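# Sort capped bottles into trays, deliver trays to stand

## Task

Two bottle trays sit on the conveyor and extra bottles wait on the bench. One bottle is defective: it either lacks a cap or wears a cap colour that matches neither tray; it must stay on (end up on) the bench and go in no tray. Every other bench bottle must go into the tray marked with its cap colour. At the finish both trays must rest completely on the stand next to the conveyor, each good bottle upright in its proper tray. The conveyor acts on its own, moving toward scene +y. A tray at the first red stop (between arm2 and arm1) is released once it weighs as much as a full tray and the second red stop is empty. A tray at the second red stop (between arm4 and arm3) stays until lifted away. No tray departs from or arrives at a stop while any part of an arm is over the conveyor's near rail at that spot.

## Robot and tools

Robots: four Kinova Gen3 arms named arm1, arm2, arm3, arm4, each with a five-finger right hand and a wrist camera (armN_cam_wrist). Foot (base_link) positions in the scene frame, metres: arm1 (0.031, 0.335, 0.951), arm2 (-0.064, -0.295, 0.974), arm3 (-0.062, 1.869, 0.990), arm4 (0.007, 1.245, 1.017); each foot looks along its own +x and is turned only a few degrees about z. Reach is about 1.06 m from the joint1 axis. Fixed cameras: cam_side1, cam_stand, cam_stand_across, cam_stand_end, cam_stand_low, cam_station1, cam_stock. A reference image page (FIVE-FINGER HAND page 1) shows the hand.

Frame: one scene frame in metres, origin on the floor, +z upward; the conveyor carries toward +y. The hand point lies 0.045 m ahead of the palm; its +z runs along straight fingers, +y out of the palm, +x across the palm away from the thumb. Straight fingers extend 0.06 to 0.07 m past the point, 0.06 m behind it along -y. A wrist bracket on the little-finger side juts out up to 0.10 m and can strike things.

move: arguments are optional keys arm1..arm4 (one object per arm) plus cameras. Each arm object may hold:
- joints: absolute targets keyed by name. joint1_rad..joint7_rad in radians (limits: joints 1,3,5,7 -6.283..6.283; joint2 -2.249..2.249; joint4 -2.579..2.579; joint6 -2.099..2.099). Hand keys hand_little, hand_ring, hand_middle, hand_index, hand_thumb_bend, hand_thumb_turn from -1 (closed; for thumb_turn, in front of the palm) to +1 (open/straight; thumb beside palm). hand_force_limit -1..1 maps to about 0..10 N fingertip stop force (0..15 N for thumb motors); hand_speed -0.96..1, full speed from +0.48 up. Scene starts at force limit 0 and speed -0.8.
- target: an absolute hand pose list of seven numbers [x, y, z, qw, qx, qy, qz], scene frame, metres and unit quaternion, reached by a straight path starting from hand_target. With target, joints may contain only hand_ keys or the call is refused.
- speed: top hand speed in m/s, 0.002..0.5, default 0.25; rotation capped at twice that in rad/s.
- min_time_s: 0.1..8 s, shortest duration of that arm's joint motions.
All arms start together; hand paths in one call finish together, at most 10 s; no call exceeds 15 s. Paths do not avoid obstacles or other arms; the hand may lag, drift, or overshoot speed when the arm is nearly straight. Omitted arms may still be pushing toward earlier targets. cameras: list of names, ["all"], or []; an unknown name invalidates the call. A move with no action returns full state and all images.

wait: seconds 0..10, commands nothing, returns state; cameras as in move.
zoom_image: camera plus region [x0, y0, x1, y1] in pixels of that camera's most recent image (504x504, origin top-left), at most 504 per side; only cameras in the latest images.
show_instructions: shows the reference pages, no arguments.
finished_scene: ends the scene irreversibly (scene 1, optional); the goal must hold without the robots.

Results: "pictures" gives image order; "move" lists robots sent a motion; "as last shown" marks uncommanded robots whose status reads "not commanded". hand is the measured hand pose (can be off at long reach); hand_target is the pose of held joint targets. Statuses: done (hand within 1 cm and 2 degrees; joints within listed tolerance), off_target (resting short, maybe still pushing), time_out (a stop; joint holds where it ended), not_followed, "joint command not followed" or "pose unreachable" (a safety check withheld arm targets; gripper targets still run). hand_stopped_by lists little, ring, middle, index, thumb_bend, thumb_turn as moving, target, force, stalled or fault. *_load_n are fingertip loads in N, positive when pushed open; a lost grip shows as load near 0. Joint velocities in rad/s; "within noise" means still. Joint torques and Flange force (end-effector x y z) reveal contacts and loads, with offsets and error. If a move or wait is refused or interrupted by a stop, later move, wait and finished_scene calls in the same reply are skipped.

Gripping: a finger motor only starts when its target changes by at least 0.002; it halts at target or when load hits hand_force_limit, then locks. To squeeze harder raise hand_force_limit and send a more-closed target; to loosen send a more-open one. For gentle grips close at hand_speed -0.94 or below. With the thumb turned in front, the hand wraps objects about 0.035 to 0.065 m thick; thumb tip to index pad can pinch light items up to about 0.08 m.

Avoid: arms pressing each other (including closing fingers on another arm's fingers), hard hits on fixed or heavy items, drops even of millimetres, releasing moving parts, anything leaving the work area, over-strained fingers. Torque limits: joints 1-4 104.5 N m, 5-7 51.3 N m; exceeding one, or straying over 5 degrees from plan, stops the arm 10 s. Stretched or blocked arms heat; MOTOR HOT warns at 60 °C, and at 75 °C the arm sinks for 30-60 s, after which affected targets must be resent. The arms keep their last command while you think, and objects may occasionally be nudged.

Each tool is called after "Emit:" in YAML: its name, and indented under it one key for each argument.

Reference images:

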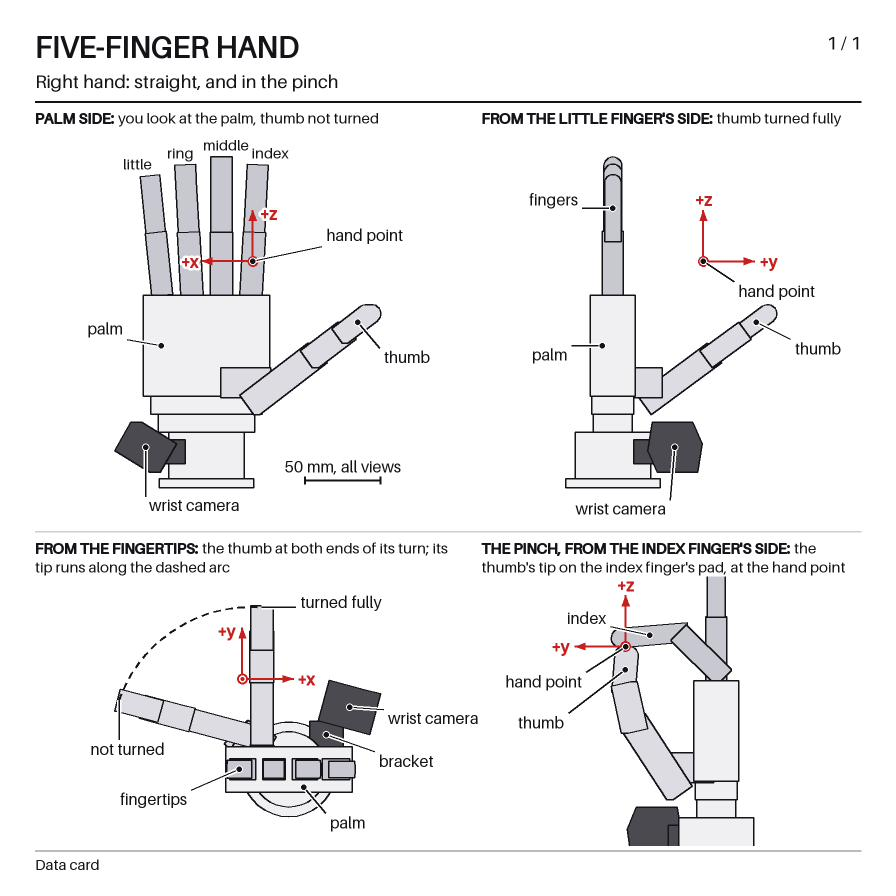

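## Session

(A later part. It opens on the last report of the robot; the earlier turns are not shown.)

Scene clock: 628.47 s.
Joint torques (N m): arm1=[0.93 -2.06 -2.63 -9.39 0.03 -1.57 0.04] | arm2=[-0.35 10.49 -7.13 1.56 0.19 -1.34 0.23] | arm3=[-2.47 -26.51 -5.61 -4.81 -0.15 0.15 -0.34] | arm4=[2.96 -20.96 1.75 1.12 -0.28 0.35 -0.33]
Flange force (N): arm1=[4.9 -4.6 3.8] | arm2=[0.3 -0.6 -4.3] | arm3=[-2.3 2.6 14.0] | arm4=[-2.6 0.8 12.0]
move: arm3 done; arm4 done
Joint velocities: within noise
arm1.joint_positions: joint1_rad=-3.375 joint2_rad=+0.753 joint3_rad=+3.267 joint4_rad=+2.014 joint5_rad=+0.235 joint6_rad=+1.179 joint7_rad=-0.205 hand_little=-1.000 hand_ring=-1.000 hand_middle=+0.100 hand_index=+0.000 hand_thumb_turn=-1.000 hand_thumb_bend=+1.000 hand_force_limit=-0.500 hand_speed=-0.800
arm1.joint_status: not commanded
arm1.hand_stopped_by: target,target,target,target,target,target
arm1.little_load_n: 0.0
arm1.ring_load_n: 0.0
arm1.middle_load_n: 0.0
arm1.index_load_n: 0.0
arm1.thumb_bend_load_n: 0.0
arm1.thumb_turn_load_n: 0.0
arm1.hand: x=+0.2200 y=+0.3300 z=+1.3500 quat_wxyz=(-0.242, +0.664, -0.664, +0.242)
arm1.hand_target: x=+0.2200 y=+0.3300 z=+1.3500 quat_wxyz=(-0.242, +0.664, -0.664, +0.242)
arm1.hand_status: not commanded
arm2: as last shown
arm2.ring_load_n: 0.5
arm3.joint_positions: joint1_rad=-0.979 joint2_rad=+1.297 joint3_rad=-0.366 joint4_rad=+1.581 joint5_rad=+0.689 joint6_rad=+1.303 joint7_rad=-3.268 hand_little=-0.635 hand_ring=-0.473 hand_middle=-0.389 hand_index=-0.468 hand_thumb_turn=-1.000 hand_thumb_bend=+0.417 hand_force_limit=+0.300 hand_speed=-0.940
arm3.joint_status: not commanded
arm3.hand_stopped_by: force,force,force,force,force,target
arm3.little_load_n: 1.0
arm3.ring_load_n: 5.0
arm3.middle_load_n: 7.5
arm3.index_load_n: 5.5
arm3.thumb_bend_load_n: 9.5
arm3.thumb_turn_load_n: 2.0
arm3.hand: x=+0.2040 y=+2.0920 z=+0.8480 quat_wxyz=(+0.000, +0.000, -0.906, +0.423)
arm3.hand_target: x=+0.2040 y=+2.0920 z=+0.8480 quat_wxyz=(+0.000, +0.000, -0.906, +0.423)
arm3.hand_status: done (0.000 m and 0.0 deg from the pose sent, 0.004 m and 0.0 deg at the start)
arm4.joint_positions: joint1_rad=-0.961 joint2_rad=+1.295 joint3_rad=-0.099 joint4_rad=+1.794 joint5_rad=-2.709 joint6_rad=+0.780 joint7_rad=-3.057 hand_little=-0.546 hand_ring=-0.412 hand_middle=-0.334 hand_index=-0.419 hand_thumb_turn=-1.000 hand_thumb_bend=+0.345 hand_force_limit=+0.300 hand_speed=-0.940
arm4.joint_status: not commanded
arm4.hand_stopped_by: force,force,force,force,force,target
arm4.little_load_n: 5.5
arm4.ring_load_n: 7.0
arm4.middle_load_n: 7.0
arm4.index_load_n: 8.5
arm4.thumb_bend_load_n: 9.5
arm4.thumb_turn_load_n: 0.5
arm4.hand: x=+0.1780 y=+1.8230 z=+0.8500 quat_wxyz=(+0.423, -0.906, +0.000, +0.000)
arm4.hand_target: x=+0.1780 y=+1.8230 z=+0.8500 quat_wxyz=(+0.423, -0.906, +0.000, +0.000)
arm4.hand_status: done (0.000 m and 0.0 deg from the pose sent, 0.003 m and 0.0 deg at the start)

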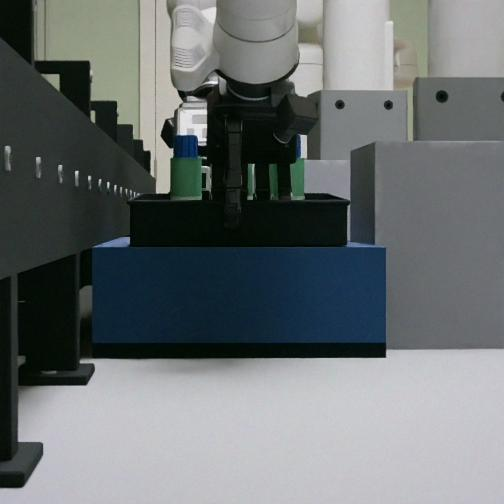

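Emit:
move:
  arm3: {"target":[0.204,2.092,0.8465,0,0,0.9063,-0.4226],"speed":0.01}
  arm4: {"target":[0.178,1.823,0.847,0.4226,-0.9063,0,0],"speed":0.01}

Emit:
move:
  arm3: {"target":[0.204,2.092,0.8455,0,0,0.9063,-0.4226],"speed":0.01}
  arm4: {"target":[0.178,1.823,0.844,0.4226,-0.9063,0,0],"speed":0.01}
  cameras: ["cam_stand_low","cam_stand"]

Scene clock: 633.67 s.
Joint torques (N m): arm1=[0.93 -2.1 -2.66 -9.37 0.01 -1.56 0.04] | arm2=[-0.33 10.53 -7.11 1.52 0.19 -1.36 0.23] | arm3=[-2.5 -24.46 -5.78 -5.93 0.22 -1.51 -0.28] | arm4=[2.9 -20.95 1.72 0.95 -0.3 0.37 -0.33]
Flange force (N): arm1=[5.0 -4.5 3.8] | arm2=[0.1 -0.6 -4.2] | arm3=[-1.2 -3.9 9.9] | arm4=[-2.7 0.9 11.3]
move: arm3 done; arm4 done
Joint velocities: within noise
arm1: as last shown
arm2.joint_positions: joint1_rad=-1.155 joint2_rad=-1.684 joint3_rad=+1.741 joint4_rad=+2.353 joint5_rad=+2.015 joint6_rad=+0.863 joint7_rad=-0.379 hand_little=+1.000 hand_ring=-1.000 hand_middle=+0.200 hand_index=+0.200 hand_thumb_turn=-1.000 hand_thumb_bend=+1.000 hand_force_limit=+0.000 hand_speed=+0.200
arm2.joint_status: not commanded
arm2.hand_stopped_by: fault,target,target,target,target,target
arm2.little_load_n: 0.0
arm2.ring_load_n: 0.0
arm2.middle_load_n: 0.0
arm2.index_load_n: 0.0
arm2.thumb_bend_load_n: 0.0
arm2.thumb_turn_load_n: 0.0
arm2.hand: x=+0.2045 y=-0.5445 z=+0.9000 quat_wxyz=(-0.242, +0.664, -0.664, +0.242)
arm2.hand_target: x=+0.2045 y=-0.5445 z=+0.9000 quat_wxyz=(-0.242, +0.664, -0.664, +0.242)
arm2.hand_status: not commanded
arm3.joint_positions: joint1_rad=-0.980 joint2_rad=+1.300 joint3_rad=-0.366 joint4_rad=+1.579 joint5_rad=+0.690 joint6_rad=+1.302 joint7_rad=-3.268 hand_little=-0.635 hand_ring=-0.473 hand_middle=-0.389 hand_index=-0.468 hand_thumb_turn=-1.000 hand_thumb_bend=+0.417 hand_force_limit=+0.300 hand_speed=-0.940
arm3.joint_status: not commanded
arm3.hand_stopped_by: force,force,force,force,force,target
arm3.little_load_n: 1.0
arm3.ring_load_n: 4.5
arm3.middle_load_n: 7.0
arm3.index_load_n: 5.5
arm3.thumb_bend_load_n: 9.5
arm3.thumb_turn_load_n: 2.0
arm3.hand: x=+0.2040 y=+2.0920 z=+0.8465 quat_wxyz=(+0.000, +0.000, -0.906, +0.423)
arm3.hand_target: x=+0.2040 y=+2.0920 z=+0.8465 quat_wxyz=(+0.000, +0.000, -0.906, +0.423)
arm3.hand_status: done (0.000 m and 0.0 deg from the pose sent, 0.002 m and 0.0 deg at the start)
arm4.joint_positions: joint1_rad=-0.961 joint2_rad=+1.302 joint3_rad=-0.099 joint4_rad=+1.790 joint5_rad=-2.710 joint6_rad=+0.783 joint7_rad=-3.056 hand_little=-0.546 hand_ring=-0.412 hand_middle=-0.334 hand_index=-0.419 hand_thumb_turn=-1.000 hand_thumb_bend=+0.345 hand_force_limit=+0.300 hand_speed=-0.940
arm4.joint_status: not commanded
arm4.hand_stopped_by: force,force,force,force,force,target
arm4.little_load_n: 5.5
arm4.ring_load_n: 6.5
arm4.middle_load_n: 7.0
arm4.index_load_n: 8.5
arm4.thumb_bend_load_n: 9.5
arm4.thumb_turn_load_n: 0.5
arm4.hand: x=+0.1780 y=+1.8230 z=+0.8470 quat_wxyz=(+0.423, -0.906, +0.000, +0.000)
arm4.hand_target: x=+0.1780 y=+1.8230 z=+0.8470 quat_wxyz=(+0.423, -0.906, +0.000, +0.000)
arm4.hand_status: done (0.000 m and 0.0 deg from the pose sent, 0.003 m and 0.0 deg at the start)
pictures: none

Scene clock: 634.63 s.
Joint torques (N m): arm1=[0.93 -2.06 -2.61 -9.39 0.04 -1.57 0.01] | arm2=[-0.4 10.54 -7.13 1.55 0.17 -1.37 0.22] | arm3=[-2.98 -18.93 -6.83 -10.29 1.52 -6.84 -0.33] | arm4=[2.5 -21.23 1.4 0.23 -0.26 0.67 -0.22]
Flange force (N): arm1=[4.9 -4.6 3.7] | arm2=[0.2 -0.4 -4.2] | arm3=[1.8 -25.2 -0.7] | arm4=[-2.6 1.4 9.5]
move: arm3 done; arm4 done
Joint velocities: within noise
arm1, arm2: as last shown
arm3.joint_positions: joint1_rad=-0.980 joint2_rad=+1.303 joint3_rad=-0.365 joint4_rad=+1.578 joint5_rad=+0.691 joint6_rad=+1.301 joint7_rad=-3.269 hand_little=-0.635 hand_ring=-0.473 hand_middle=-0.389 hand_index=-0.468 hand_thumb_turn=-1.000 hand_thumb_bend=+0.417 hand_force_limit=+0.300 hand_speed=-0.940
arm3.joint_status: not commanded
arm3.hand_stopped_by: force,force,force,force,force,target
arm3.little_load_n: 0.0
arm3.ring_load_n: 3.0
arm3.middle_load_n: 5.0
arm3.index_load_n: 3.5
arm3.thumb_bend_load_n: 10.5
arm3.thumb_turn_load_n: 1.5
arm3.hand: x=+0.2040 y=+2.0920 z=+0.8455 quat_wxyz=(+0.000, +0.000, -0.906, +0.423)
arm3.hand_target: x=+0.2040 y=+2.0920 z=+0.8455 quat_wxyz=(+0.000, +0.000, -0.906, +0.423)
arm3.hand_status: done (0.000 m and 0.0 deg from the pose sent, 0.001 m and 0.0 deg at the start)
arm4.joint_positions: joint1_rad=-0.961 joint2_rad=+1.309 joint3_rad=-0.098 joint4_rad=+1.785 joint5_rad=-2.710 joint6_rad=+0.785 joint7_rad=-3.055 hand_little=-0.546 hand_ring=-0.412 hand_middle=-0.334 hand_index=-0.419 hand_thumb_turn=-1.000 hand_thumb_bend=+0.345 hand_force_limit=+0.300 hand_speed=-0.940
arm4.joint_status: not commanded
arm4.hand_stopped_by: force,force,force,force,force,target
arm4.little_load_n: 4.5
arm4.ring_load_n: 6.5
arm4.middle_load_n: 6.5
arm4.index_load_n: 8.0
arm4.thumb_bend_load_n: 9.5
arm4.thumb_turn_load_n: 0.5
arm4.hand: x=+0.1780 y=+1.8230 z=+0.8440 quat_wxyz=(+0.423, -0.906, +0.000, +0.000)
arm4.hand_target: x=+0.1780 y=+1.8230 z=+0.8440 quat_wxyz=(+0.423, -0.906, +0.000, +0.000)
arm4.hand_status: done (0.000 m and 0.0 deg from the pose sent, 0.003 m and 0.0 deg at the start)
pictures: cam_stand, cam_stand_low

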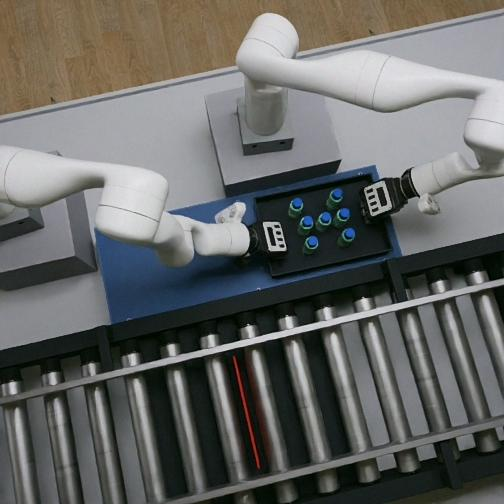

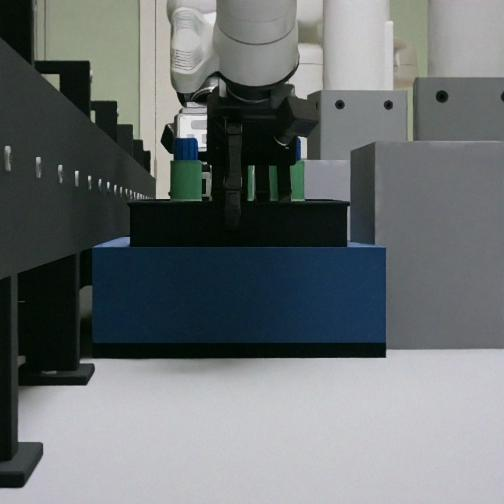

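Emit:
move:
  arm3: {"target":[0.204,2.092,0.8465,0,0,0.9063,-0.4226],"speed":0.01}
  arm4: {"target":[0.178,1.823,0.842,0.4226,-0.9063,0,0],"speed":0.01}

Emit:
move:
  arm4: {"target":[0.178,1.823,0.840,0.4226,-0.9063,0,0],"speed":0.01}
  cameras: ["cam_stand_low"]

Scene clock: 638.47 s.
Joint torques (N m): arm1=[0.9 -2.05 -2.65 -9.4 0.02 -1.55 0.03] | arm2=[-0.36 10.53 -7.12 1.58 0.18 -1.33 0.23] | arm3=[-3 -25.11 -6.39 -5.85 -0.16 -1.32 -0.27] | arm4=[2.87 -20.4 1.86 1.32 -0.22 0.12 -0.21]
Flange force (N): arm1=[4.9 -4.6 3.9] | arm2=[0.3 -0.5 -4.2] | arm3=[-2.5 -3.0 12.0] | arm4=[-2.7 0.2 11.2]
move: arm3 done; arm4 done
Joint velocities: within noise
arm1, arm2: as last shown
arm3.joint_positions: joint1_rad=-0.980 joint2_rad=+1.300 joint3_rad=-0.366 joint4_rad=+1.579 joint5_rad=+0.690 joint6_rad=+1.302 joint7_rad=-3.268 hand_little=-0.635 hand_ring=-0.473 hand_middle=-0.389 hand_index=-0.468 hand_thumb_turn=-1.000 hand_thumb_bend=+0.417 hand_force_limit=+0.300 hand_speed=-0.940
arm3.joint_status: not commanded
arm3.hand_stopped_by: force,force,force,force,force,target
arm3.little_load_n: 1.5
arm3.ring_load_n: 4.0
arm3.middle_load_n: 6.5
arm3.index_load_n: 5.0
arm3.thumb_bend_load_n: 10.5
arm3.thumb_turn_load_n: 2.0
arm3.hand: x=+0.2040 y=+2.0920 z=+0.8465 quat_wxyz=(+0.000, +0.000, -0.906, +0.423)
arm3.hand_target: x=+0.2040 y=+2.0920 z=+0.8465 quat_wxyz=(+0.000, +0.000, -0.906, +0.423)
arm3.hand_status: done (0.000 m and 0.0 deg from the pose sent, 0.001 m and 0.0 deg at the start)
arm4.joint_positions: joint1_rad=-0.962 joint2_rad=+1.314 joint3_rad=-0.098 joint4_rad=+1.782 joint5_rad=-2.710 joint6_rad=+0.787 joint7_rad=-3.054 hand_little=-0.546 hand_ring=-0.412 hand_middle=-0.334 hand_index=-0.419 hand_thumb_turn=-1.000 hand_thumb_bend=+0.345 hand_force_limit=+0.300 hand_speed=-0.940
arm4.joint_status: not commanded
arm4.hand_stopped_by: force,force,force,force,force,target
arm4.little_load_n: 4.5
arm4.ring_load_n: 6.5
arm4.middle_load_n: 7.0
arm4.index_load_n: 8.0
arm4.thumb_bend_load_n: 9.5
arm4.thumb_turn_load_n: 0.5
arm4.hand: x=+0.1780 y=+1.8230 z=+0.8420 quat_wxyz=(+0.423, -0.906, +0.000, +0.000)
arm4.hand_target: x=+0.1780 y=+1.8230 z=+0.8420 quat_wxyz=(+0.423, -0.906, +0.000, +0.000)
arm4.hand_status: done (0.000 m and 0.0 deg from the pose sent, 0.002 m and 0.0 deg at the start)
pictures: none

Scene clock: 639.43 s.
Joint torques (N m): arm1=[0.89 -2.08 -2.61 -9.38 0.04 -1.56 0.02] | arm2=[-0.37 10.51 -7.15 1.53 0.18 -1.35 0.23] | arm3=[-3.01 -25.01 -6.39 -6.19 -0.16 -1.49 -0.36] | arm4=[2.89 -20.13 2.02 1.59 -0.29 -0.01 -0.25]
Flange force (N): arm1=[4.8 -4.5 3.7] | arm2=[0.2 -0.4 -4.3] | arm3=[-2.3 -4.1 12.0] | arm4=[-2.3 -0.2 11.4]
move: arm4 done
Joint velocities: within noise
arm1, arm2, arm3: as last shown
arm3.ring_load_n: 4.5
arm3.index_load_n: 5.5
arm3.thumb_bend_load_n: 11.0
arm4.joint_positions: joint1_rad=-0.962 joint2_rad=+1.319 joint3_rad=-0.097 joint4_rad=+1.779 joint5_rad=-2.710 joint6_rad=+0.789 joint7_rad=-3.054 hand_little=-0.546 hand_ring=-0.412 hand_middle=-0.334 hand_index=-0.419 hand_thumb_turn=-1.000 hand_thumb_bend=+0.345 hand_force_limit=+0.300 hand_speed=-0.940
arm4.joint_status: not commanded
arm4.hand_stopped_by: force,force,force,force,force,target
arm4.little_load_n: 4.0
arm4.ring_load_n: 6.5
arm4.middle_load_n: 7.0
arm4.index_load_n: 8.0
arm4.thumb_bend_load_n: 9.0
arm4.thumb_turn_load_n: 1.0
arm4.hand: x=+0.1780 y=+1.8230 z=+0.8400 quat_wxyz=(+0.423, -0.906, +0.000, +0.000)
arm4.hand_target: x=+0.1780 y=+1.8230 z=+0.8400 quat_wxyz=(+0.423, -0.906, +0.000, +0.000)
arm4.hand_status: done (0.000 m and 0.0 deg from the pose sent, 0.002 m and 0.0 deg at the start)

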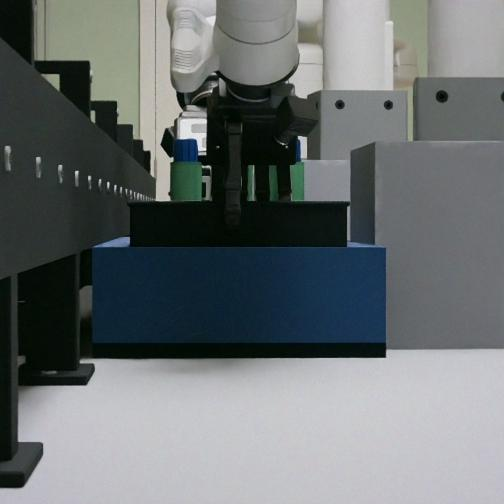

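Emit:
move:
  arm4: {"target":[0.178,1.823,0.838,0.4226,-0.9063,0,0],"speed":0.01}

Emit:
move:
  arm4: {"target":[0.178,1.823,0.836,0.4226,-0.9063,0,0],"speed":0.01}
  cameras: ["cam_stand","arm4_cam_wrist","cam_stand_end"]

Scene clock: 643.10 s.
Joint torques (N m): arm1=[0.92 -2.1 -2.61 -9.38 0.03 -1.54 0.04] | arm2=[-0.35 10.51 -7.13 1.53 0.18 -1.37 0.24] | arm3=[-2.22 -24.3 -5.34 -4.76 -0.27 -0.58 -0.4] | arm4=[2.94 -11.73 3.71 1.53 -0.67 -1.98 -0.01]
Flange force (N): arm1=[4.8 -4.5 3.8] | arm2=[0.1 -0.6 -4.2] | arm3=[-2.3 -1.2 10.0] | arm4=[-4.6 -11.5 -5.1]
move: arm4 done
Joint velocities: within noise
arm1, arm2, arm3: as last shown
arm2.index_load_n: 0.5
arm3.ring_load_n: 4.0
arm3.index_load_n: 5.0
arm3.thumb_bend_load_n: 10.5
arm4.joint_positions: joint1_rad=-0.962 joint2_rad=+1.324 joint3_rad=-0.097 joint4_rad=+1.776 joint5_rad=-2.710 joint6_rad=+0.790 joint7_rad=-3.053 hand_little=-0.546 hand_ring=-0.413 hand_middle=-0.335 hand_index=-0.419 hand_thumb_turn=-1.000 hand_thumb_bend=+0.345 hand_force_limit=+0.300 hand_speed=-0.940
arm4.joint_status: not commanded
arm4.hand_stopped_by: force,force,force,force,force,target
arm4.little_load_n: 1.0
arm4.ring_load_n: 3.5
arm4.middle_load_n: 3.5
arm4.index_load_n: 5.5
arm4.thumb_bend_load_n: 11.0
arm4.thumb_turn_load_n: 0.5
arm4.hand: x=+0.1780 y=+1.8230 z=+0.8380 quat_wxyz=(+0.423, -0.906, +0.000, +0.000)
arm4.hand_target: x=+0.1780 y=+1.8230 z=+0.8380 quat_wxyz=(+0.423, -0.906, +0.000, +0.000)
arm4.hand_status: done (0.000 m and 0.0 deg from the pose sent, 0.002 m and 0.0 deg at the start)
pictures: none

Scene clock: 644.07 s.
Joint torques (N m): arm1=[0.9 -2.08 -2.64 -9.37 0.03 -1.56 0.02] | arm2=[-0.37 10.51 -7.1 1.51 0.17 -1.35 0.26] | arm3=[-2.17 -24.3 -5.29 -4.72 -0.24 -0.55 -0.35] | arm4=[1.77 -8.76 3.22 2.34 -0.39 -2.71 0.04]
Flange force (N): arm1=[4.9 -4.6 3.8] | arm2=[0.0 -0.6 -4.3] | arm3=[-2.2 -1.0 9.9] | arm4=[-2.9 -15.0 -9.4]
move: arm4 done
Joint velocities: within noise
arm1, arm2, arm3: as last shown
arm2.index_load_n: 0.0
arm3.thumb_bend_load_n: 11.0
arm4.joint_positions: joint1_rad=-0.962 joint2_rad=+1.328 joint3_rad=-0.097 joint4_rad=+1.772 joint5_rad=-2.710 joint6_rad=+0.792 joint7_rad=-3.052 hand_little=-0.546 hand_ring=-0.413 hand_middle=-0.335 hand_index=-0.419 hand_thumb_turn=-1.000 hand_thumb_bend=+0.345 hand_force_limit=+0.300 hand_speed=-0.940
arm4.joint_status: not commanded
arm4.hand_stopped_by: force,force,force,force,force,target
arm4.little_load_n: 0.0
arm4.ring_load_n: 2.0
arm4.middle_load_n: 2.5
arm4.index_load_n: 4.0
arm4.thumb_bend_load_n: 11.5
arm4.thumb_turn_load_n: 1.0
arm4.hand: x=+0.1780 y=+1.8230 z=+0.8360 quat_wxyz=(+0.423, -0.906, +0.000, +0.000)
arm4.hand_target: x=+0.1780 y=+1.8230 z=+0.8360 quat_wxyz=(+0.423, -0.906, +0.000, +0.000)
arm4.hand_status: done (0.000 m and 0.0 deg from the pose sent, 0.002 m and 0.0 deg at the start)
pictures: arm4_cam_wrist, cam_stand, cam_stand_end
arm4_cam_wrist: T_world_to_cam=[[0.24383, -0.62936, -0.73787, 1.71928], [-0.84098, -0.51614, 0.16234, 0.9566], [-0.48301, 0.58095, -0.65513, -0.31283]] pos_world=[0.23416, 1.75753, 0.90837]

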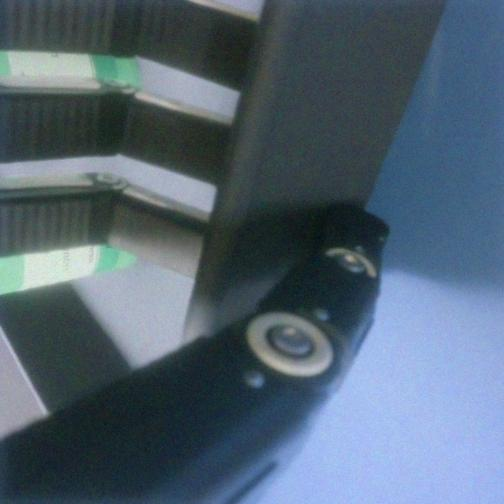

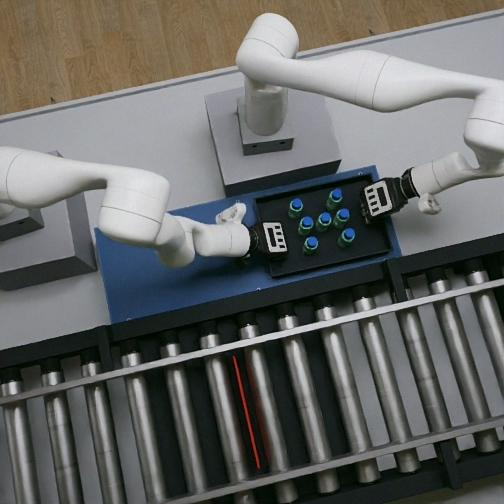

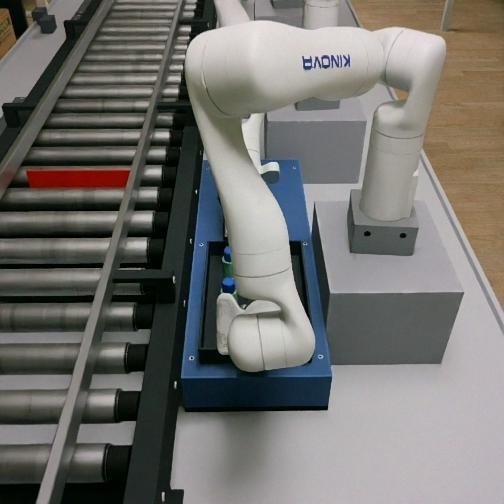

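Emit:
move:
  arm3: {"joints":{"hand_speed":-0.85,"hand_thumb_bend":0.65,"hand_little":-0.5,"hand_ring":-0.38,"hand_middle":-0.3,"hand_index":-0.36}}
  arm4: {"target":[0.178,1.823,0.8385,0.4226,-0.9063,0,0],"speed":0.01,"joints":{"hand_speed":-0.85,"hand_thumb_bend":0.6,"hand_little":-0.42,"hand_ring":-0.3,"hand_middle":-0.22,"hand_index":-0.3}}
  cameras: ["cam_stand","cam_stand_low"]

Scene clock: 649.73 s.
Joint torques (N m): arm1=[0.93 -2.07 -2.63 -9.36 0.04 -1.56 0.04] | arm2=[-0.39 10.51 -7.1 1.56 0.15 -1.36 0.24] | arm3=[0.65 -20.79 -1.28 -0.37 -0.09 1.86 -0.45] | arm4=[-0.5 -20.93 -1.44 -2.59 0.09 1.71 -0.34]
Flange force (N): arm1=[4.9 -4.6 3.7] | arm2=[0.1 -0.5 -4.2] | arm3=[-1.0 5.5 0.5] | arm4=[-0.3 2.8 -1.3]
move: arm3 done; arm4 done
Joint velocities: within noise
arm1, arm2: as last shown
arm2.ring_load_n: 0.5
arm3.joint_positions: joint1_rad=-0.980 joint2_rad=+1.300 joint3_rad=-0.366 joint4_rad=+1.579 joint5_rad=+0.690 joint6_rad=+1.302 joint7_rad=-3.268 hand_little=-0.500 hand_ring=-0.380 hand_middle=-0.300 hand_index=-0.360 hand_thumb_turn=-1.000 hand_thumb_bend=+0.650 hand_force_limit=+0.300 hand_speed=-0.850
arm3.joint_status: all done
arm3.hand_stopped_by: target,target,target,target,target,target
arm3.little_load_n: 0.0
arm3.ring_load_n: 0.0
arm3.middle_load_n: 0.0
arm3.index_load_n: 0.0
arm3.thumb_bend_load_n: 0.0
arm3.thumb_turn_load_n: 0.0
arm3.hand: x=+0.2040 y=+2.0920 z=+0.8465 quat_wxyz=(+0.000, +0.000, -0.906, +0.423)
arm3.hand_target: x=+0.2040 y=+2.0920 z=+0.8465 quat_wxyz=(+0.000, +0.000, -0.906, +0.423)
arm3.hand_status: not commanded
arm4.joint_positions: joint1_rad=-0.962 joint2_rad=+1.322 joint3_rad=-0.097 joint4_rad=+1.776 joint5_rad=-2.710 joint6_rad=+0.790 joint7_rad=-3.053 hand_little=-0.420 hand_ring=-0.300 hand_middle=-0.220 hand_index=-0.300 hand_thumb_turn=-1.000 hand_thumb_bend=+0.600 hand_force_limit=+0.300 hand_speed=-0.850
arm4.joint_status: all done
arm4.hand_stopped_by: target,target,target,target,target,target
arm4.little_load_n: 0.0
arm4.ring_load_n: 0.0
arm4.middle_load_n: 0.0
arm4.index_load_n: 0.0
arm4.thumb_bend_load_n: 0.0
arm4.thumb_turn_load_n: 0.0
arm4.hand: x=+0.1780 y=+1.8230 z=+0.8385 quat_wxyz=(+0.423, -0.906, +0.000, +0.000)
arm4.hand_target: x=+0.1780 y=+1.8230 z=+0.8385 quat_wxyz=(+0.423, -0.906, +0.000, +0.000)
arm4.hand_status: done (0.000 m and 0.0 deg from the pose sent, 0.003 m and 0.0 deg at the start)

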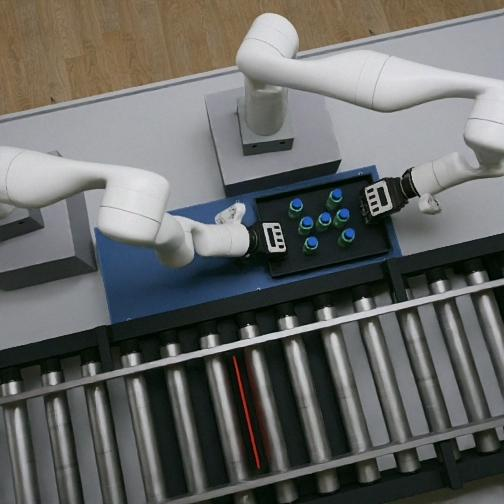

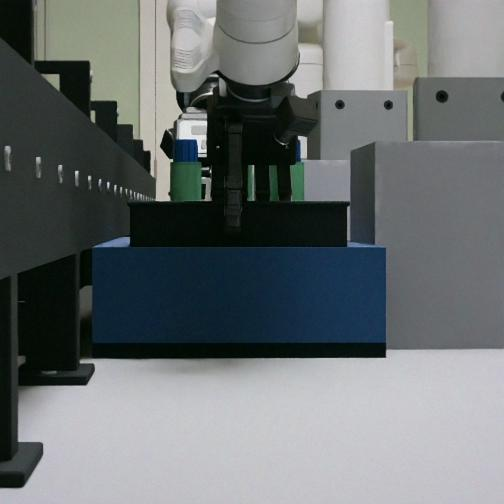

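Emit:
move:
  arm3: {"joints":{"hand_speed":-0.7,"hand_thumb_bend":1.0,"hand_little":-0.25,"hand_ring":-0.2,"hand_middle":-0.2,"hand_index":-0.2}}
  arm4: {"joints":{"hand_speed":-0.7,"hand_thumb_bend":1.0,"hand_little":-0.2,"hand_ring":-0.2,"hand_middle":-0.18,"hand_index":-0.2}}

Emit:
move:
  arm3: {"target":[0.204,2.092,0.880,0,0,0.9063,-0.4226],"speed":0.05}
  arm4: {"target":[0.178,1.823,0.8725,0.4226,-0.9063,0,0],"speed":0.05}
  cameras: ["cam_stand","cam_stand_low"]

Scene clock: 653.93 s.
Joint torques (N m): arm1=[0.91 -2.08 -2.63 -9.4 0.03 -1.56 0.03] | arm2=[-0.36 10.47 -7.1 1.57 0.17 -1.38 0.23] | arm3=[0.64 -20.74 -1.28 -0.38 -0.05 1.82 -0.45] | arm4=[-0.64 -20.07 -1.43 -2.96 0.06 1.64 -0.32]
Flange force (N): arm1=[4.9 -4.5 3.8] | arm2=[0.2 -0.7 -4.3] | arm3=[-1.1 5.5 0.3] | arm4=[-0.7 1.7 -4.1]
move: arm3 done; arm4 done
Joint velocities: within noise
arm1.joint_positions: joint1_rad=-3.375 joint2_rad=+0.753 joint3_rad=+3.267 joint4_rad=+2.014 joint5_rad=+0.235 joint6_rad=+1.179 joint7_rad=-0.205 hand_little=-1.000 hand_ring=-1.000 hand_middle=+0.100 hand_index=+0.000 hand_thumb_turn=-1.000 hand_thumb_bend=+1.000 hand_force_limit=-0.500 hand_speed=-0.800
arm1.joint_status: not commanded
arm1.hand_stopped_by: target,target,target,target,target,target
arm1.little_load_n: 0.0
arm1.ring_load_n: 0.0
arm1.middle_load_n: 0.0
arm1.index_load_n: 0.0
arm1.thumb_bend_load_n: -0.5
arm1.thumb_turn_load_n: 0.0
arm1.hand: x=+0.2200 y=+0.3300 z=+1.3500 quat_wxyz=(-0.242, +0.664, -0.664, +0.242)
arm1.hand_target: x=+0.2200 y=+0.3300 z=+1.3500 quat_wxyz=(-0.242, +0.664, -0.664, +0.242)
arm1.hand_status: not commanded
arm2: as last shown
arm2.ring_load_n: 0.0
arm3.joint_positions: joint1_rad=-0.980 joint2_rad=+1.300 joint3_rad=-0.366 joint4_rad=+1.579 joint5_rad=+0.690 joint6_rad=+1.302 joint7_rad=-3.268 hand_little=-0.250 hand_ring=-0.200 hand_middle=-0.200 hand_index=-0.200 hand_thumb_turn=-1.000 hand_thumb_bend=+1.000 hand_force_limit=+0.300 hand_speed=-0.700
arm3.joint_status: all done
arm3.hand_stopped_by: target,target,target,target,target,target
arm3.little_load_n: 0.0
arm3.ring_load_n: 0.0
arm3.middle_load_n: 0.0
arm3.index_load_n: 0.0
arm3.thumb_bend_load_n: 0.0
arm3.thumb_turn_load_n: 0.0
arm3.hand: x=+0.2040 y=+2.0920 z=+0.8465 quat_wxyz=(+0.000, +0.000, -0.906, +0.423)
arm3.hand_target: x=+0.2040 y=+2.0920 z=+0.8465 quat_wxyz=(+0.000, +0.000, -0.906, +0.423)
arm3.hand_status: not commanded
arm4.joint_positions: joint1_rad=-0.962 joint2_rad=+1.322 joint3_rad=-0.097 joint4_rad=+1.776 joint5_rad=-2.710 joint6_rad=+0.790 joint7_rad=-3.053 hand_little=-0.200 hand_ring=-0.200 hand_middle=-0.181 hand_index=-0.200 hand_thumb_turn=-1.000 hand_thumb_bend=+1.000 hand_force_limit=+0.300 hand_speed=-0.700
arm4.joint_status: all done
arm4.hand_stopped_by: target,target,target,target,target,target
arm4.little_load_n: 0.0
arm4.ring_load_n: 0.0
arm4.middle_load_n: -4.0
arm4.index_load_n: 0.0
arm4.thumb_bend_load_n: 0.0
arm4.thumb_turn_load_n: 0.0
arm4.hand: x=+0.1780 y=+1.8230 z=+0.8385 quat_wxyz=(+0.423, -0.906, +0.000, +0.000)
arm4.hand_target: x=+0.1780 y=+1.8230 z=+0.8385 quat_wxyz=(+0.423, -0.906, +0.000, +0.000)
arm4.hand_status: not commanded
pictures: none

Scene clock: 655.10 s.
Joint torques (N m): arm1=[0.91 -2.08 -2.65 -9.39 0.05 -1.55 0.02] | arm2=[-0.36 10.51 -7.1 1.52 0.18 -1.36 0.23] | arm3=[0.64 -20.6 -1.39 -0.62 -0.03 1.86 -0.44] | arm4=[-0.52 -20.73 -1.54 -2.78 0.07 1.71 -0.29]
Flange force (N): arm1=[4.9 -4.5 3.8] | arm2=[0.1 -0.6 -4.3] | arm3=[-1.1 5.5 0.2] | arm4=[-0.1 2.9 -0.9]
move: arm3 done; arm4 done
Joint velocities: within noise
arm1: as last shown
arm1.thumb_bend_load_n: 0.0
arm2.joint_positions: joint1_rad=-1.155 joint2_rad=-1.684 joint3_rad=+1.741 joint4_rad=+2.353 joint5_rad=+2.015 joint6_rad=+0.863 joint7_rad=-0.379 hand_little=+1.000 hand_ring=-1.000 hand_middle=+0.200 hand_index=+0.200 hand_thumb_turn=-1.000 hand_thumb_bend=+1.000 hand_force_limit=+0.000 hand_speed=+0.200
arm2.joint_status: not commanded
arm2.hand_stopped_by: fault,target,target,target,target,target
arm2.little_load_n: 0.0
arm2.ring_load_n: 0.0
arm2.middle_load_n: -0.5
arm2.index_load_n: 0.0
arm2.thumb_bend_load_n: 0.0
arm2.thumb_turn_load_n: 0.0
arm2.hand: x=+0.2045 y=-0.5445 z=+0.9000 quat_wxyz=(-0.242, +0.664, -0.664, +0.242)
arm2.hand_target: x=+0.2045 y=-0.5445 z=+0.9000 quat_wxyz=(-0.242, +0.664, -0.664, +0.242)
arm2.hand_status: not commanded
arm3.joint_positions: joint1_rad=-0.970 joint2_rad=+1.227 joint3_rad=-0.381 joint4_rad=+1.619 joint5_rad=+0.669 joint6_rad=+1.334 joint7_rad=-3.257 hand_little=-0.250 hand_ring=-0.200 hand_middle=-0.200 hand_index=-0.200 hand_thumb_turn=-1.000 hand_thumb_bend=+1.000 hand_force_limit=+0.300 hand_speed=-0.700
arm3.joint_status: not commanded
arm3.hand_stopped_by: target,target,target,target,target,target
arm3.little_load_n: 0.0
arm3.ring_load_n: 0.0
arm3.middle_load_n: 0.0
arm3.index_load_n: 0.0
arm3.thumb_bend_load_n: 0.0
arm3.thumb_turn_load_n: 0.0
arm3.hand: x=+0.2040 y=+2.0920 z=+0.8800 quat_wxyz=(+0.000, +0.000, -0.906, +0.423)
arm3.hand_target: x=+0.2040 y=+2.0920 z=+0.8800 quat_wxyz=(+0.000, +0.000, -0.906, +0.423)
arm3.hand_status: done (0.000 m and 0.0 deg from the pose sent, 0.034 m and 0.0 deg at the start)
arm4.joint_positions: joint1_rad=-0.958 joint2_rad=+1.240 joint3_rad=-0.103 joint4_rad=+1.827 joint5_rad=-2.706 joint6_rad=+0.759 joint7_rad=-3.067 hand_little=-0.200 hand_ring=-0.200 hand_middle=-0.181 hand_index=-0.200 hand_thumb_turn=-1.000 hand_thumb_bend=+1.000 hand_force_limit=+0.300 hand_speed=-0.700
arm4.joint_status: not commanded
arm4.hand_stopped_by: target,target,target,target,target,target
arm4.little_load_n: 0.0
arm4.ring_load_n: 0.0
arm4.middle_load_n: 0.0
arm4.index_load_n: 0.0
arm4.thumb_bend_load_n: 0.0
arm4.thumb_turn_load_n: 0.0
arm4.hand: x=+0.1780 y=+1.8230 z=+0.8725 quat_wxyz=(+0.423, -0.906, +0.000, +0.000)
arm4.hand_target: x=+0.1780 y=+1.8230 z=+0.8725 quat_wxyz=(+0.423, -0.906, +0.000, +0.000)
arm4.hand_status: done (0.000 m and 0.0 deg from the pose sent, 0.034 m and 0.0 deg at the start)

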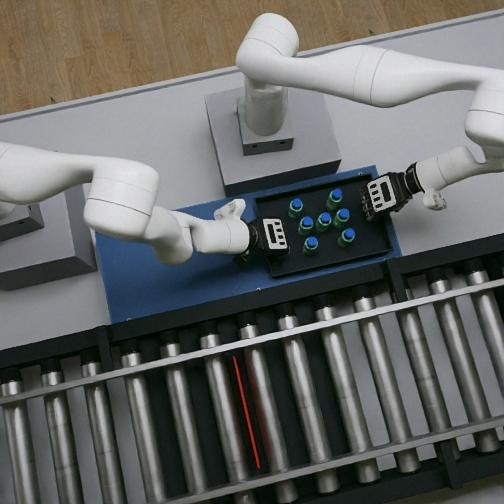

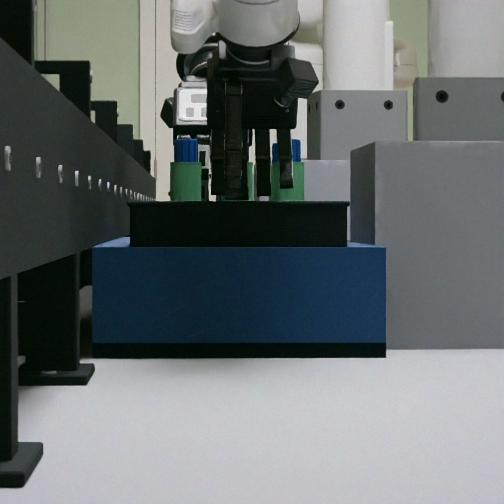

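Emit:
move:
  arm3: {"target":[0.204,2.092,1.05,0,0,0.9063,-0.4226],"speed":0.2}
  arm4: {"target":[0.178,1.823,1.05,0.4226,-0.9063,0,0],"speed":0.2}

Emit:
move:
  arm4: {"target":[0.178,1.64,1.08,0.4226,-0.9063,0,0],"speed":0.2}
  cameras: ["cam_stand","cam_stand_end"]

Scene clock: 661.47 s.
Joint torques (N m): arm1=[0.91 -2.09 -2.65 -9.4 0.04 -1.56 0.03] | arm2=[-0.38 10.51 -7.07 1.51 0.18 -1.33 0.22] | arm3=[0.61 -19.13 -1.54 -2.76 0.19 1.85 -0.46] | arm4=[-0.49 -18.77 -1.71 -5.32 -0.05 1.73 -0.32]
Flange force (N): arm1=[5.0 -4.5 3.8] | arm2=[0.2 -0.5 -4.4] | arm3=[-1.5 5.0 -0.7] | arm4=[0.0 3.2 -0.2]
move: arm3 done; arm4 done
Joint velocities: within noise
arm1, arm2: as last shown
arm1.thumb_bend_load_n: -0.5
arm2.middle_load_n: 0.5
arm3.joint_positions: joint1_rad=-0.927 joint2_rad=+0.871 joint3_rad=-0.454 joint4_rad=+1.690 joint5_rad=+0.541 joint6_rad=+1.579 joint7_rad=-3.137 hand_little=-0.250 hand_ring=-0.200 hand_middle=-0.200 hand_index=-0.200 hand_thumb_turn=-1.000 hand_thumb_bend=+1.000 hand_force_limit=+0.300 hand_speed=-0.700
arm3.joint_status: not commanded
arm3.hand_stopped_by: target,target,target,target,target,target
arm3.little_load_n: 0.0
arm3.ring_load_n: 0.0
arm3.middle_load_n: 0.0
arm3.index_load_n: 0.0
arm3.thumb_bend_load_n: 0.0
arm3.thumb_turn_load_n: 0.0
arm3.hand: x=+0.2040 y=+2.0920 z=+1.0500 quat_wxyz=(+0.000, +0.000, -0.906, +0.423)
arm3.hand_target: x=+0.2040 y=+2.0920 z=+1.0500 quat_wxyz=(+0.000, +0.000, -0.906, +0.423)
arm3.hand_status: done (0.000 m and 0.0 deg from the pose sent, 0.170 m and 0.0 deg at the start)
arm4.joint_positions: joint1_rad=-0.893 joint2_rad=+0.810 joint3_rad=-0.203 joint4_rad=+1.948 joint5_rad=-2.595 joint6_rad=+0.455 joint7_rad=-3.237 hand_little=-0.200 hand_ring=-0.200 hand_middle=-0.181 hand_index=-0.200 hand_thumb_turn=-1.000 hand_thumb_bend=+1.000 hand_force_limit=+0.300 hand_speed=-0.700
arm4.joint_status: not commanded
arm4.hand_stopped_by: target,target,target,target,target,target
arm4.little_load_n: 0.0
arm4.ring_load_n: 0.0
arm4.middle_load_n: 0.0
arm4.index_load_n: 0.0
arm4.thumb_bend_load_n: 0.0
arm4.thumb_turn_load_n: 0.0
arm4.hand: x=+0.1780 y=+1.8230 z=+1.0500 quat_wxyz=(+0.423, -0.906, +0.000, +0.000)
arm4.hand_target: x=+0.1780 y=+1.8230 z=+1.0500 quat_wxyz=(+0.423, -0.906, +0.000, +0.000)
arm4.hand_status: done (0.000 m and 0.0 deg from the pose sent, 0.178 m and 0.0 deg at the start)
pictures: none

Scene clock: 663.03 s.
Joint torques (N m): arm1=[0.91 -2.05 -2.62 -9.41 0.03 -1.56 0.03] | arm2=[-0.37 10.55 -7.1 1.52 0.17 -1.36 0.22] | arm3=[0.6 -19.13 -1.53 -2.72 0.19 1.83 -0.44] | arm4=[-0.52 -13.22 -1.25 -2.86 -0.02 1.7 -0.31]
Flange force (N): arm1=[4.8 -4.6 3.9] | arm2=[0.1 -0.5 -4.2] | arm3=[-1.6 5.0 -0.9] | arm4=[-0.8 4.2 -0.2]
move: arm4 done
Joint velocities: within noise
arm1, arm2, arm3: as last shown
arm1.little_load_n: 0.5
arm1.ring_load_n: 0.5
arm1.thumb_bend_load_n: 0.0
arm2.middle_load_n: 0.0
arm3.index_load_n: -0.5
arm4.joint_positions: joint1_rad=-0.621 joint2_rad=+0.615 joint3_rad=-0.158 joint4_rad=+2.422 joint5_rad=-2.407 joint6_rad=+0.728 joint7_rad=-3.149 hand_little=-0.200 hand_ring=-0.200 hand_middle=-0.181 hand_index=-0.200 hand_thumb_turn=-1.000 hand_thumb_bend=+1.000 hand_force_limit=+0.300 hand_speed=-0.700
arm4.joint_status: not commanded
arm4.hand_stopped_by: target,target,target,target,target,target
arm4.little_load_n: 0.0
arm4.ring_load_n: 0.5
arm4.middle_load_n: 0.0
arm4.index_load_n: 0.0
arm4.thumb_bend_load_n: 0.0
arm4.thumb_turn_load_n: 0.0
arm4.hand: x=+0.1780 y=+1.6400 z=+1.0800 quat_wxyz=(+0.423, -0.906, +0.000, +0.000)
arm4.hand_target: x=+0.1780 y=+1.6400 z=+1.0800 quat_wxyz=(+0.423, -0.906, +0.000, +0.000)
arm4.hand_status: done (0.000 m and 0.0 deg from the pose sent, 0.185 m and 0.0 deg at the start)

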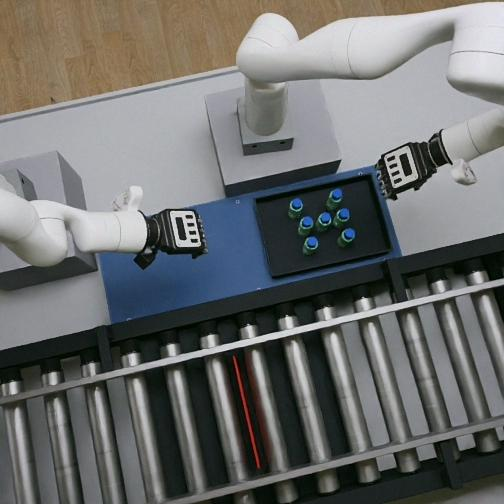

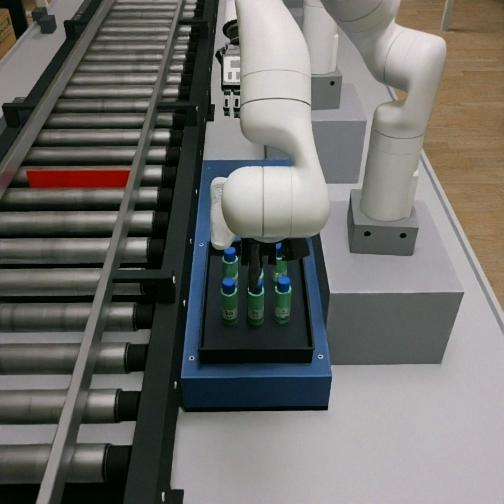

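Emit:
move:
  arm4: {"target":[0.26,1.4655,1.03,0.4226,-0.9063,0,0],"speed":0.15}
  cameras: ["cam_stand"]

Emit:
move:
  arm4: {"target":[0.22,1.4655,0.98,0.4226,-0.9063,0,0],"speed":0.1}
  cameras: ["cam_stand","cam_stand_across"]

Scene clock: 683.97 s.
Joint torques (N m): arm1=[0.92 -2.08 -2.63 -9.39 0.04 -1.56 0.02] | arm2=[-0.37 10.49 -7.12 1.53 0.17 -1.38 0.23] | arm3=[0.61 -19.1 -1.55 -2.73 0.19 1.85 -0.43] | arm4=[-0.52 -13.64 -1.01 -0.47 0.09 1.73 -0.3]
Flange force (N): arm1=[4.9 -4.5 3.8] | arm2=[0.1 -0.5 -4.3] | arm3=[-1.5 5.0 -0.8] | arm4=[-3.3 3.4 0.5]
move: arm4 done
Joint velocities: within noise
arm1, arm2, arm3: as last shown
arm1.little_load_n: 0.0
arm1.ring_load_n: 0.0
arm2.ring_load_n: 0.5
arm2.thumb_bend_load_n: -0.5
arm3.index_load_n: 0.0
arm4.joint_positions: joint1_rad=-0.062 joint2_rad=+0.793 joint3_rad=+0.037 joint4_rad=+2.403 joint5_rad=-1.743 joint6_rad=+0.905 joint7_rad=-3.077 hand_little=-0.200 hand_ring=-0.200 hand_middle=-0.181 hand_index=-0.200 hand_thumb_turn=-1.000 hand_thumb_bend=+1.000 hand_force_limit=+0.300 hand_speed=-0.700
arm4.joint_status: not commanded
arm4.hand_stopped_by: target,target,target,target,target,target
arm4.little_load_n: 0.0
arm4.ring_load_n: 0.0
arm4.middle_load_n: 0.0
arm4.index_load_n: 0.0
arm4.thumb_bend_load_n: 0.0
arm4.thumb_turn_load_n: 0.0
arm4.hand: x=+0.2600 y=+1.4655 z=+1.0300 quat_wxyz=(+0.423, -0.906, +0.000, +0.000)
arm4.hand_target: x=+0.2600 y=+1.4655 z=+1.0300 quat_wxyz=(+0.423, -0.906, +0.000, +0.000)
arm4.hand_status: done (0.000 m and 0.0 deg from the pose sent, 0.199 m and 0.0 deg at the start)

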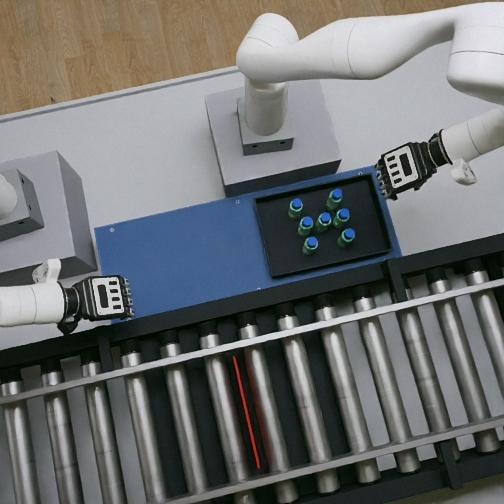

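Scene clock: 685.23 s.
Joint torques (N m): arm1=[0.9 -2.08 -2.64 -9.38 0.01 -1.56 0.02] | arm2=[-0.34 10.51 -7.11 1.52 0.17 -1.37 0.23] | arm3=[0.65 -19.15 -1.56 -2.76 0.18 1.86 -0.47] | arm4=[-0.45 -13.69 -1.22 1.88 0.62 1.54 -0.39]
Flange force (N): arm1=[5.0 -4.6 3.8] | arm2=[0.1 -0.6 -4.2] | arm3=[-1.5 5.0 -0.7] | arm4=[-4.5 3.1 -0.1]
move: arm4 done
Joint velocities: within noise
arm1, arm2, arm3: as last shown
arm1.thumb_turn_load_n: -0.5
arm2.ring_load_n: 0.0
arm2.thumb_bend_load_n: 0.0
arm3.middle_load_n: 0.5
arm3.index_load_n: 0.5
arm4.joint_positions: joint1_rad=-0.077 joint2_rad=+1.008 joint3_rad=+0.029 joint4_rad=+2.502 joint5_rad=-1.984 joint6_rad=+1.000 joint7_rad=-2.710 hand_little=-0.200 hand_ring=-0.200 hand_middle=-0.181 hand_index=-0.200 hand_thumb_turn=-1.000 hand_thumb_bend=+1.000 hand_force_limit=+0.300 hand_speed=-0.700
arm4.joint_status: not commanded
arm4.hand_stopped_by: target,target,target,target,target,target
arm4.little_load_n: 0.0
arm4.ring_load_n: 0.0
arm4.middle_load_n: 0.0
arm4.index_load_n: 0.0
arm4.thumb_bend_load_n: 0.0
arm4.thumb_turn_load_n: 0.0
arm4.hand: x=+0.2200 y=+1.4655 z=+0.9800 quat_wxyz=(+0.423, -0.906, +0.000, +0.000)
arm4.hand_target: x=+0.2200 y=+1.4655 z=+0.9800 quat_wxyz=(+0.423, -0.906, +0.000, +0.000)
arm4.hand_status: done (0.000 m and 0.0 deg from the pose sent, 0.064 m and 0.0 deg at the start)

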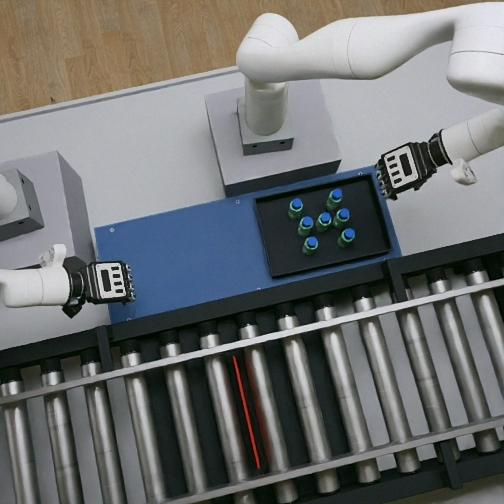

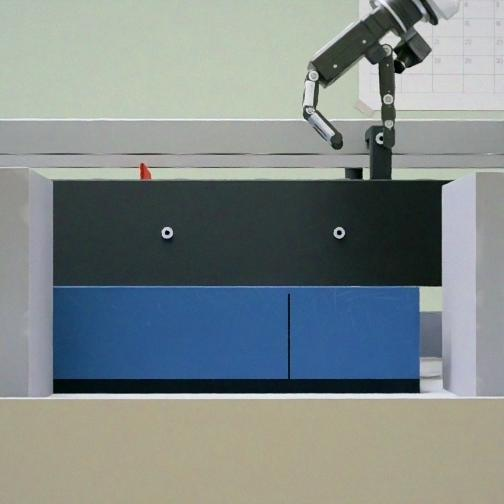

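Emit:
move:
  arm4: {"target":[0.205,1.4655,0.92,0.4226,-0.9063,0,0],"speed":0.1}
  cameras: ["cam_stand_across"]

Emit:
move:
  arm4: {"target":[0.202,1.4655,0.865,0.4226,-0.9063,0,0],"speed":0.06}
  cameras: ["cam_stand","cam_stand_across","arm4_cam_wrist"]

Scene clock: 688.27 s.
Joint torques (N m): arm1=[0.87 -2.11 -2.62 -9.37 0.04 -1.56 0.03] | arm2=[-0.32 10.52 -7.09 1.53 0.17 -1.38 0.24] | arm3=[0.63 -19.12 -1.55 -2.72 0.2 1.87 -0.46] | arm4=[-0.54 -14.17 -1.46 3.18 0.96 1.34 -0.32]
Flange force (N): arm1=[4.8 -4.5 3.7] | arm2=[0.0 -0.7 -4.2] | arm3=[-1.5 5.0 -0.8] | arm4=[-4.7 2.3 -1.4]
move: arm4 done
Joint velocities: within noise
arm1, arm2, arm3: as last shown
arm3.middle_load_n: 0.0
arm3.index_load_n: 0.0
arm4.joint_positions: joint1_rad=-0.085 joint2_rad=+1.244 joint3_rad=+0.024 joint4_rad=+2.473 joint5_rad=-2.103 joint6_rad=+1.099 joint7_rad=-2.500 hand_little=-0.200 hand_ring=-0.200 hand_middle=-0.181 hand_index=-0.200 hand_thumb_turn=-1.000 hand_thumb_bend=+1.000 hand_force_limit=+0.300 hand_speed=-0.700
arm4.joint_status: not commanded
arm4.hand_stopped_by: target,target,target,target,target,target
arm4.little_load_n: 0.0
arm4.ring_load_n: 0.0
arm4.middle_load_n: 0.0
arm4.index_load_n: 0.0
arm4.thumb_bend_load_n: 0.0
arm4.thumb_turn_load_n: 0.0
arm4.hand: x=+0.2050 y=+1.4655 z=+0.9200 quat_wxyz=(+0.423, -0.906, +0.000, +0.000)
arm4.hand_target: x=+0.2050 y=+1.4655 z=+0.9200 quat_wxyz=(+0.423, -0.906, +0.000, +0.000)
arm4.hand_status: done (0.000 m and 0.0 deg from the pose sent, 0.062 m and 0.0 deg at the start)

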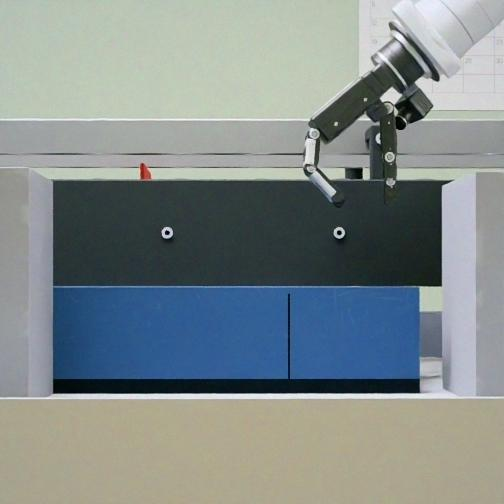

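Scene clock: 689.70 s.
Joint torques (N m): arm1=[0.93 -2.07 -2.65 -9.38 0.04 -1.54 0.02] | arm2=[-0.35 10.51 -7.16 1.57 0.19 -1.36 0.23] | arm3=[0.64 -19.13 -1.56 -2.73 0.16 1.86 -0.45] | arm4=[-0.51 -14.43 -1.54 3.6 1.11 1.24 -0.34]
Flange force (N): arm1=[5.0 -4.6 3.8] | arm2=[0.3 -0.5 -4.2] | arm3=[-1.5 5.0 -0.8] | arm4=[-4.7 1.3 -1.8]
move: arm4 done
Joint velocities: within noise
arm1, arm2, arm3: as last shown
arm1.middle_load_n: 0.5
arm1.thumb_turn_load_n: 0.0
arm4.joint_positions: joint1_rad=-0.085 joint2_rad=+1.414 joint3_rad=+0.019 joint4_rad=+2.382 joint5_rad=-2.141 joint6_rad=+1.140 joint7_rad=-2.426 hand_little=-0.200 hand_ring=-0.200 hand_middle=-0.181 hand_index=-0.200 hand_thumb_turn=-1.000 hand_thumb_bend=+1.000 hand_force_limit=+0.300 hand_speed=-0.700
arm4.joint_status: not commanded
arm4.hand_stopped_by: target,target,target,target,target,target
arm4.little_load_n: 0.0
arm4.ring_load_n: 0.5
arm4.middle_load_n: 0.0
arm4.index_load_n: 0.0
arm4.thumb_bend_load_n: 0.0
arm4.thumb_turn_load_n: 0.0
arm4.hand: x=+0.2020 y=+1.4655 z=+0.8650 quat_wxyz=(+0.423, -0.906, +0.000, +0.000)
arm4.hand_target: x=+0.2020 y=+1.4655 z=+0.8650 quat_wxyz=(+0.423, -0.906, +0.000, +0.000)
arm4.hand_status: done (0.000 m and 0.0 deg from the pose sent, 0.055 m and 0.0 deg at the start)
pictures: arm4_cam_wrist, cam_stand, cam_stand_across
arm4_cam_wrist: T_world_to_cam=[[0.24389, -0.62932, -0.73788, 1.50977], [-0.84096, -0.51619, 0.16228, 0.78766], [-0.48302, 0.58095, -0.65513, -0.07455]] pos_world=[0.25816, 1.40003, 0.93737]

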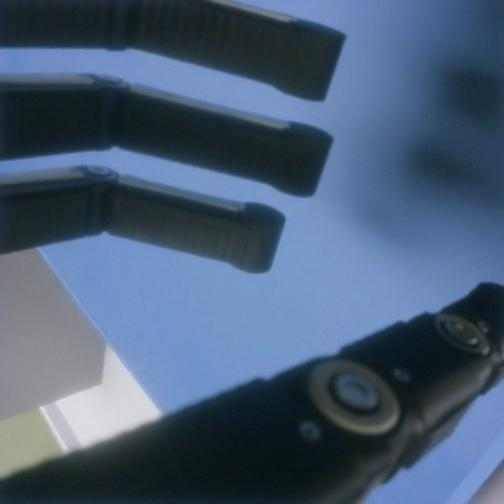

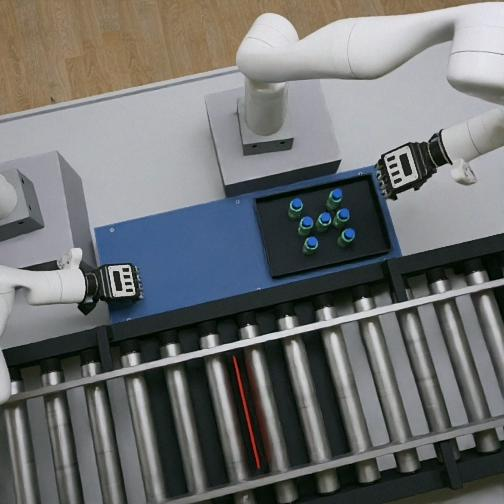

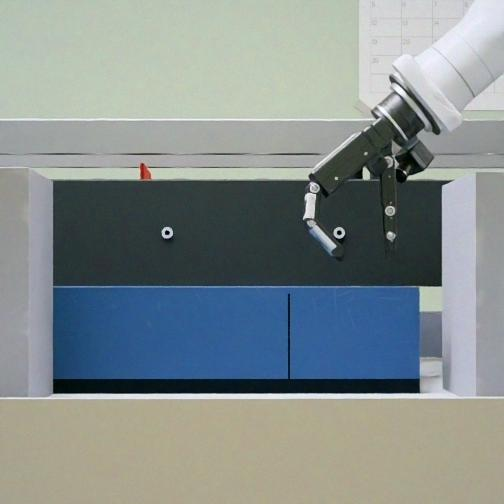

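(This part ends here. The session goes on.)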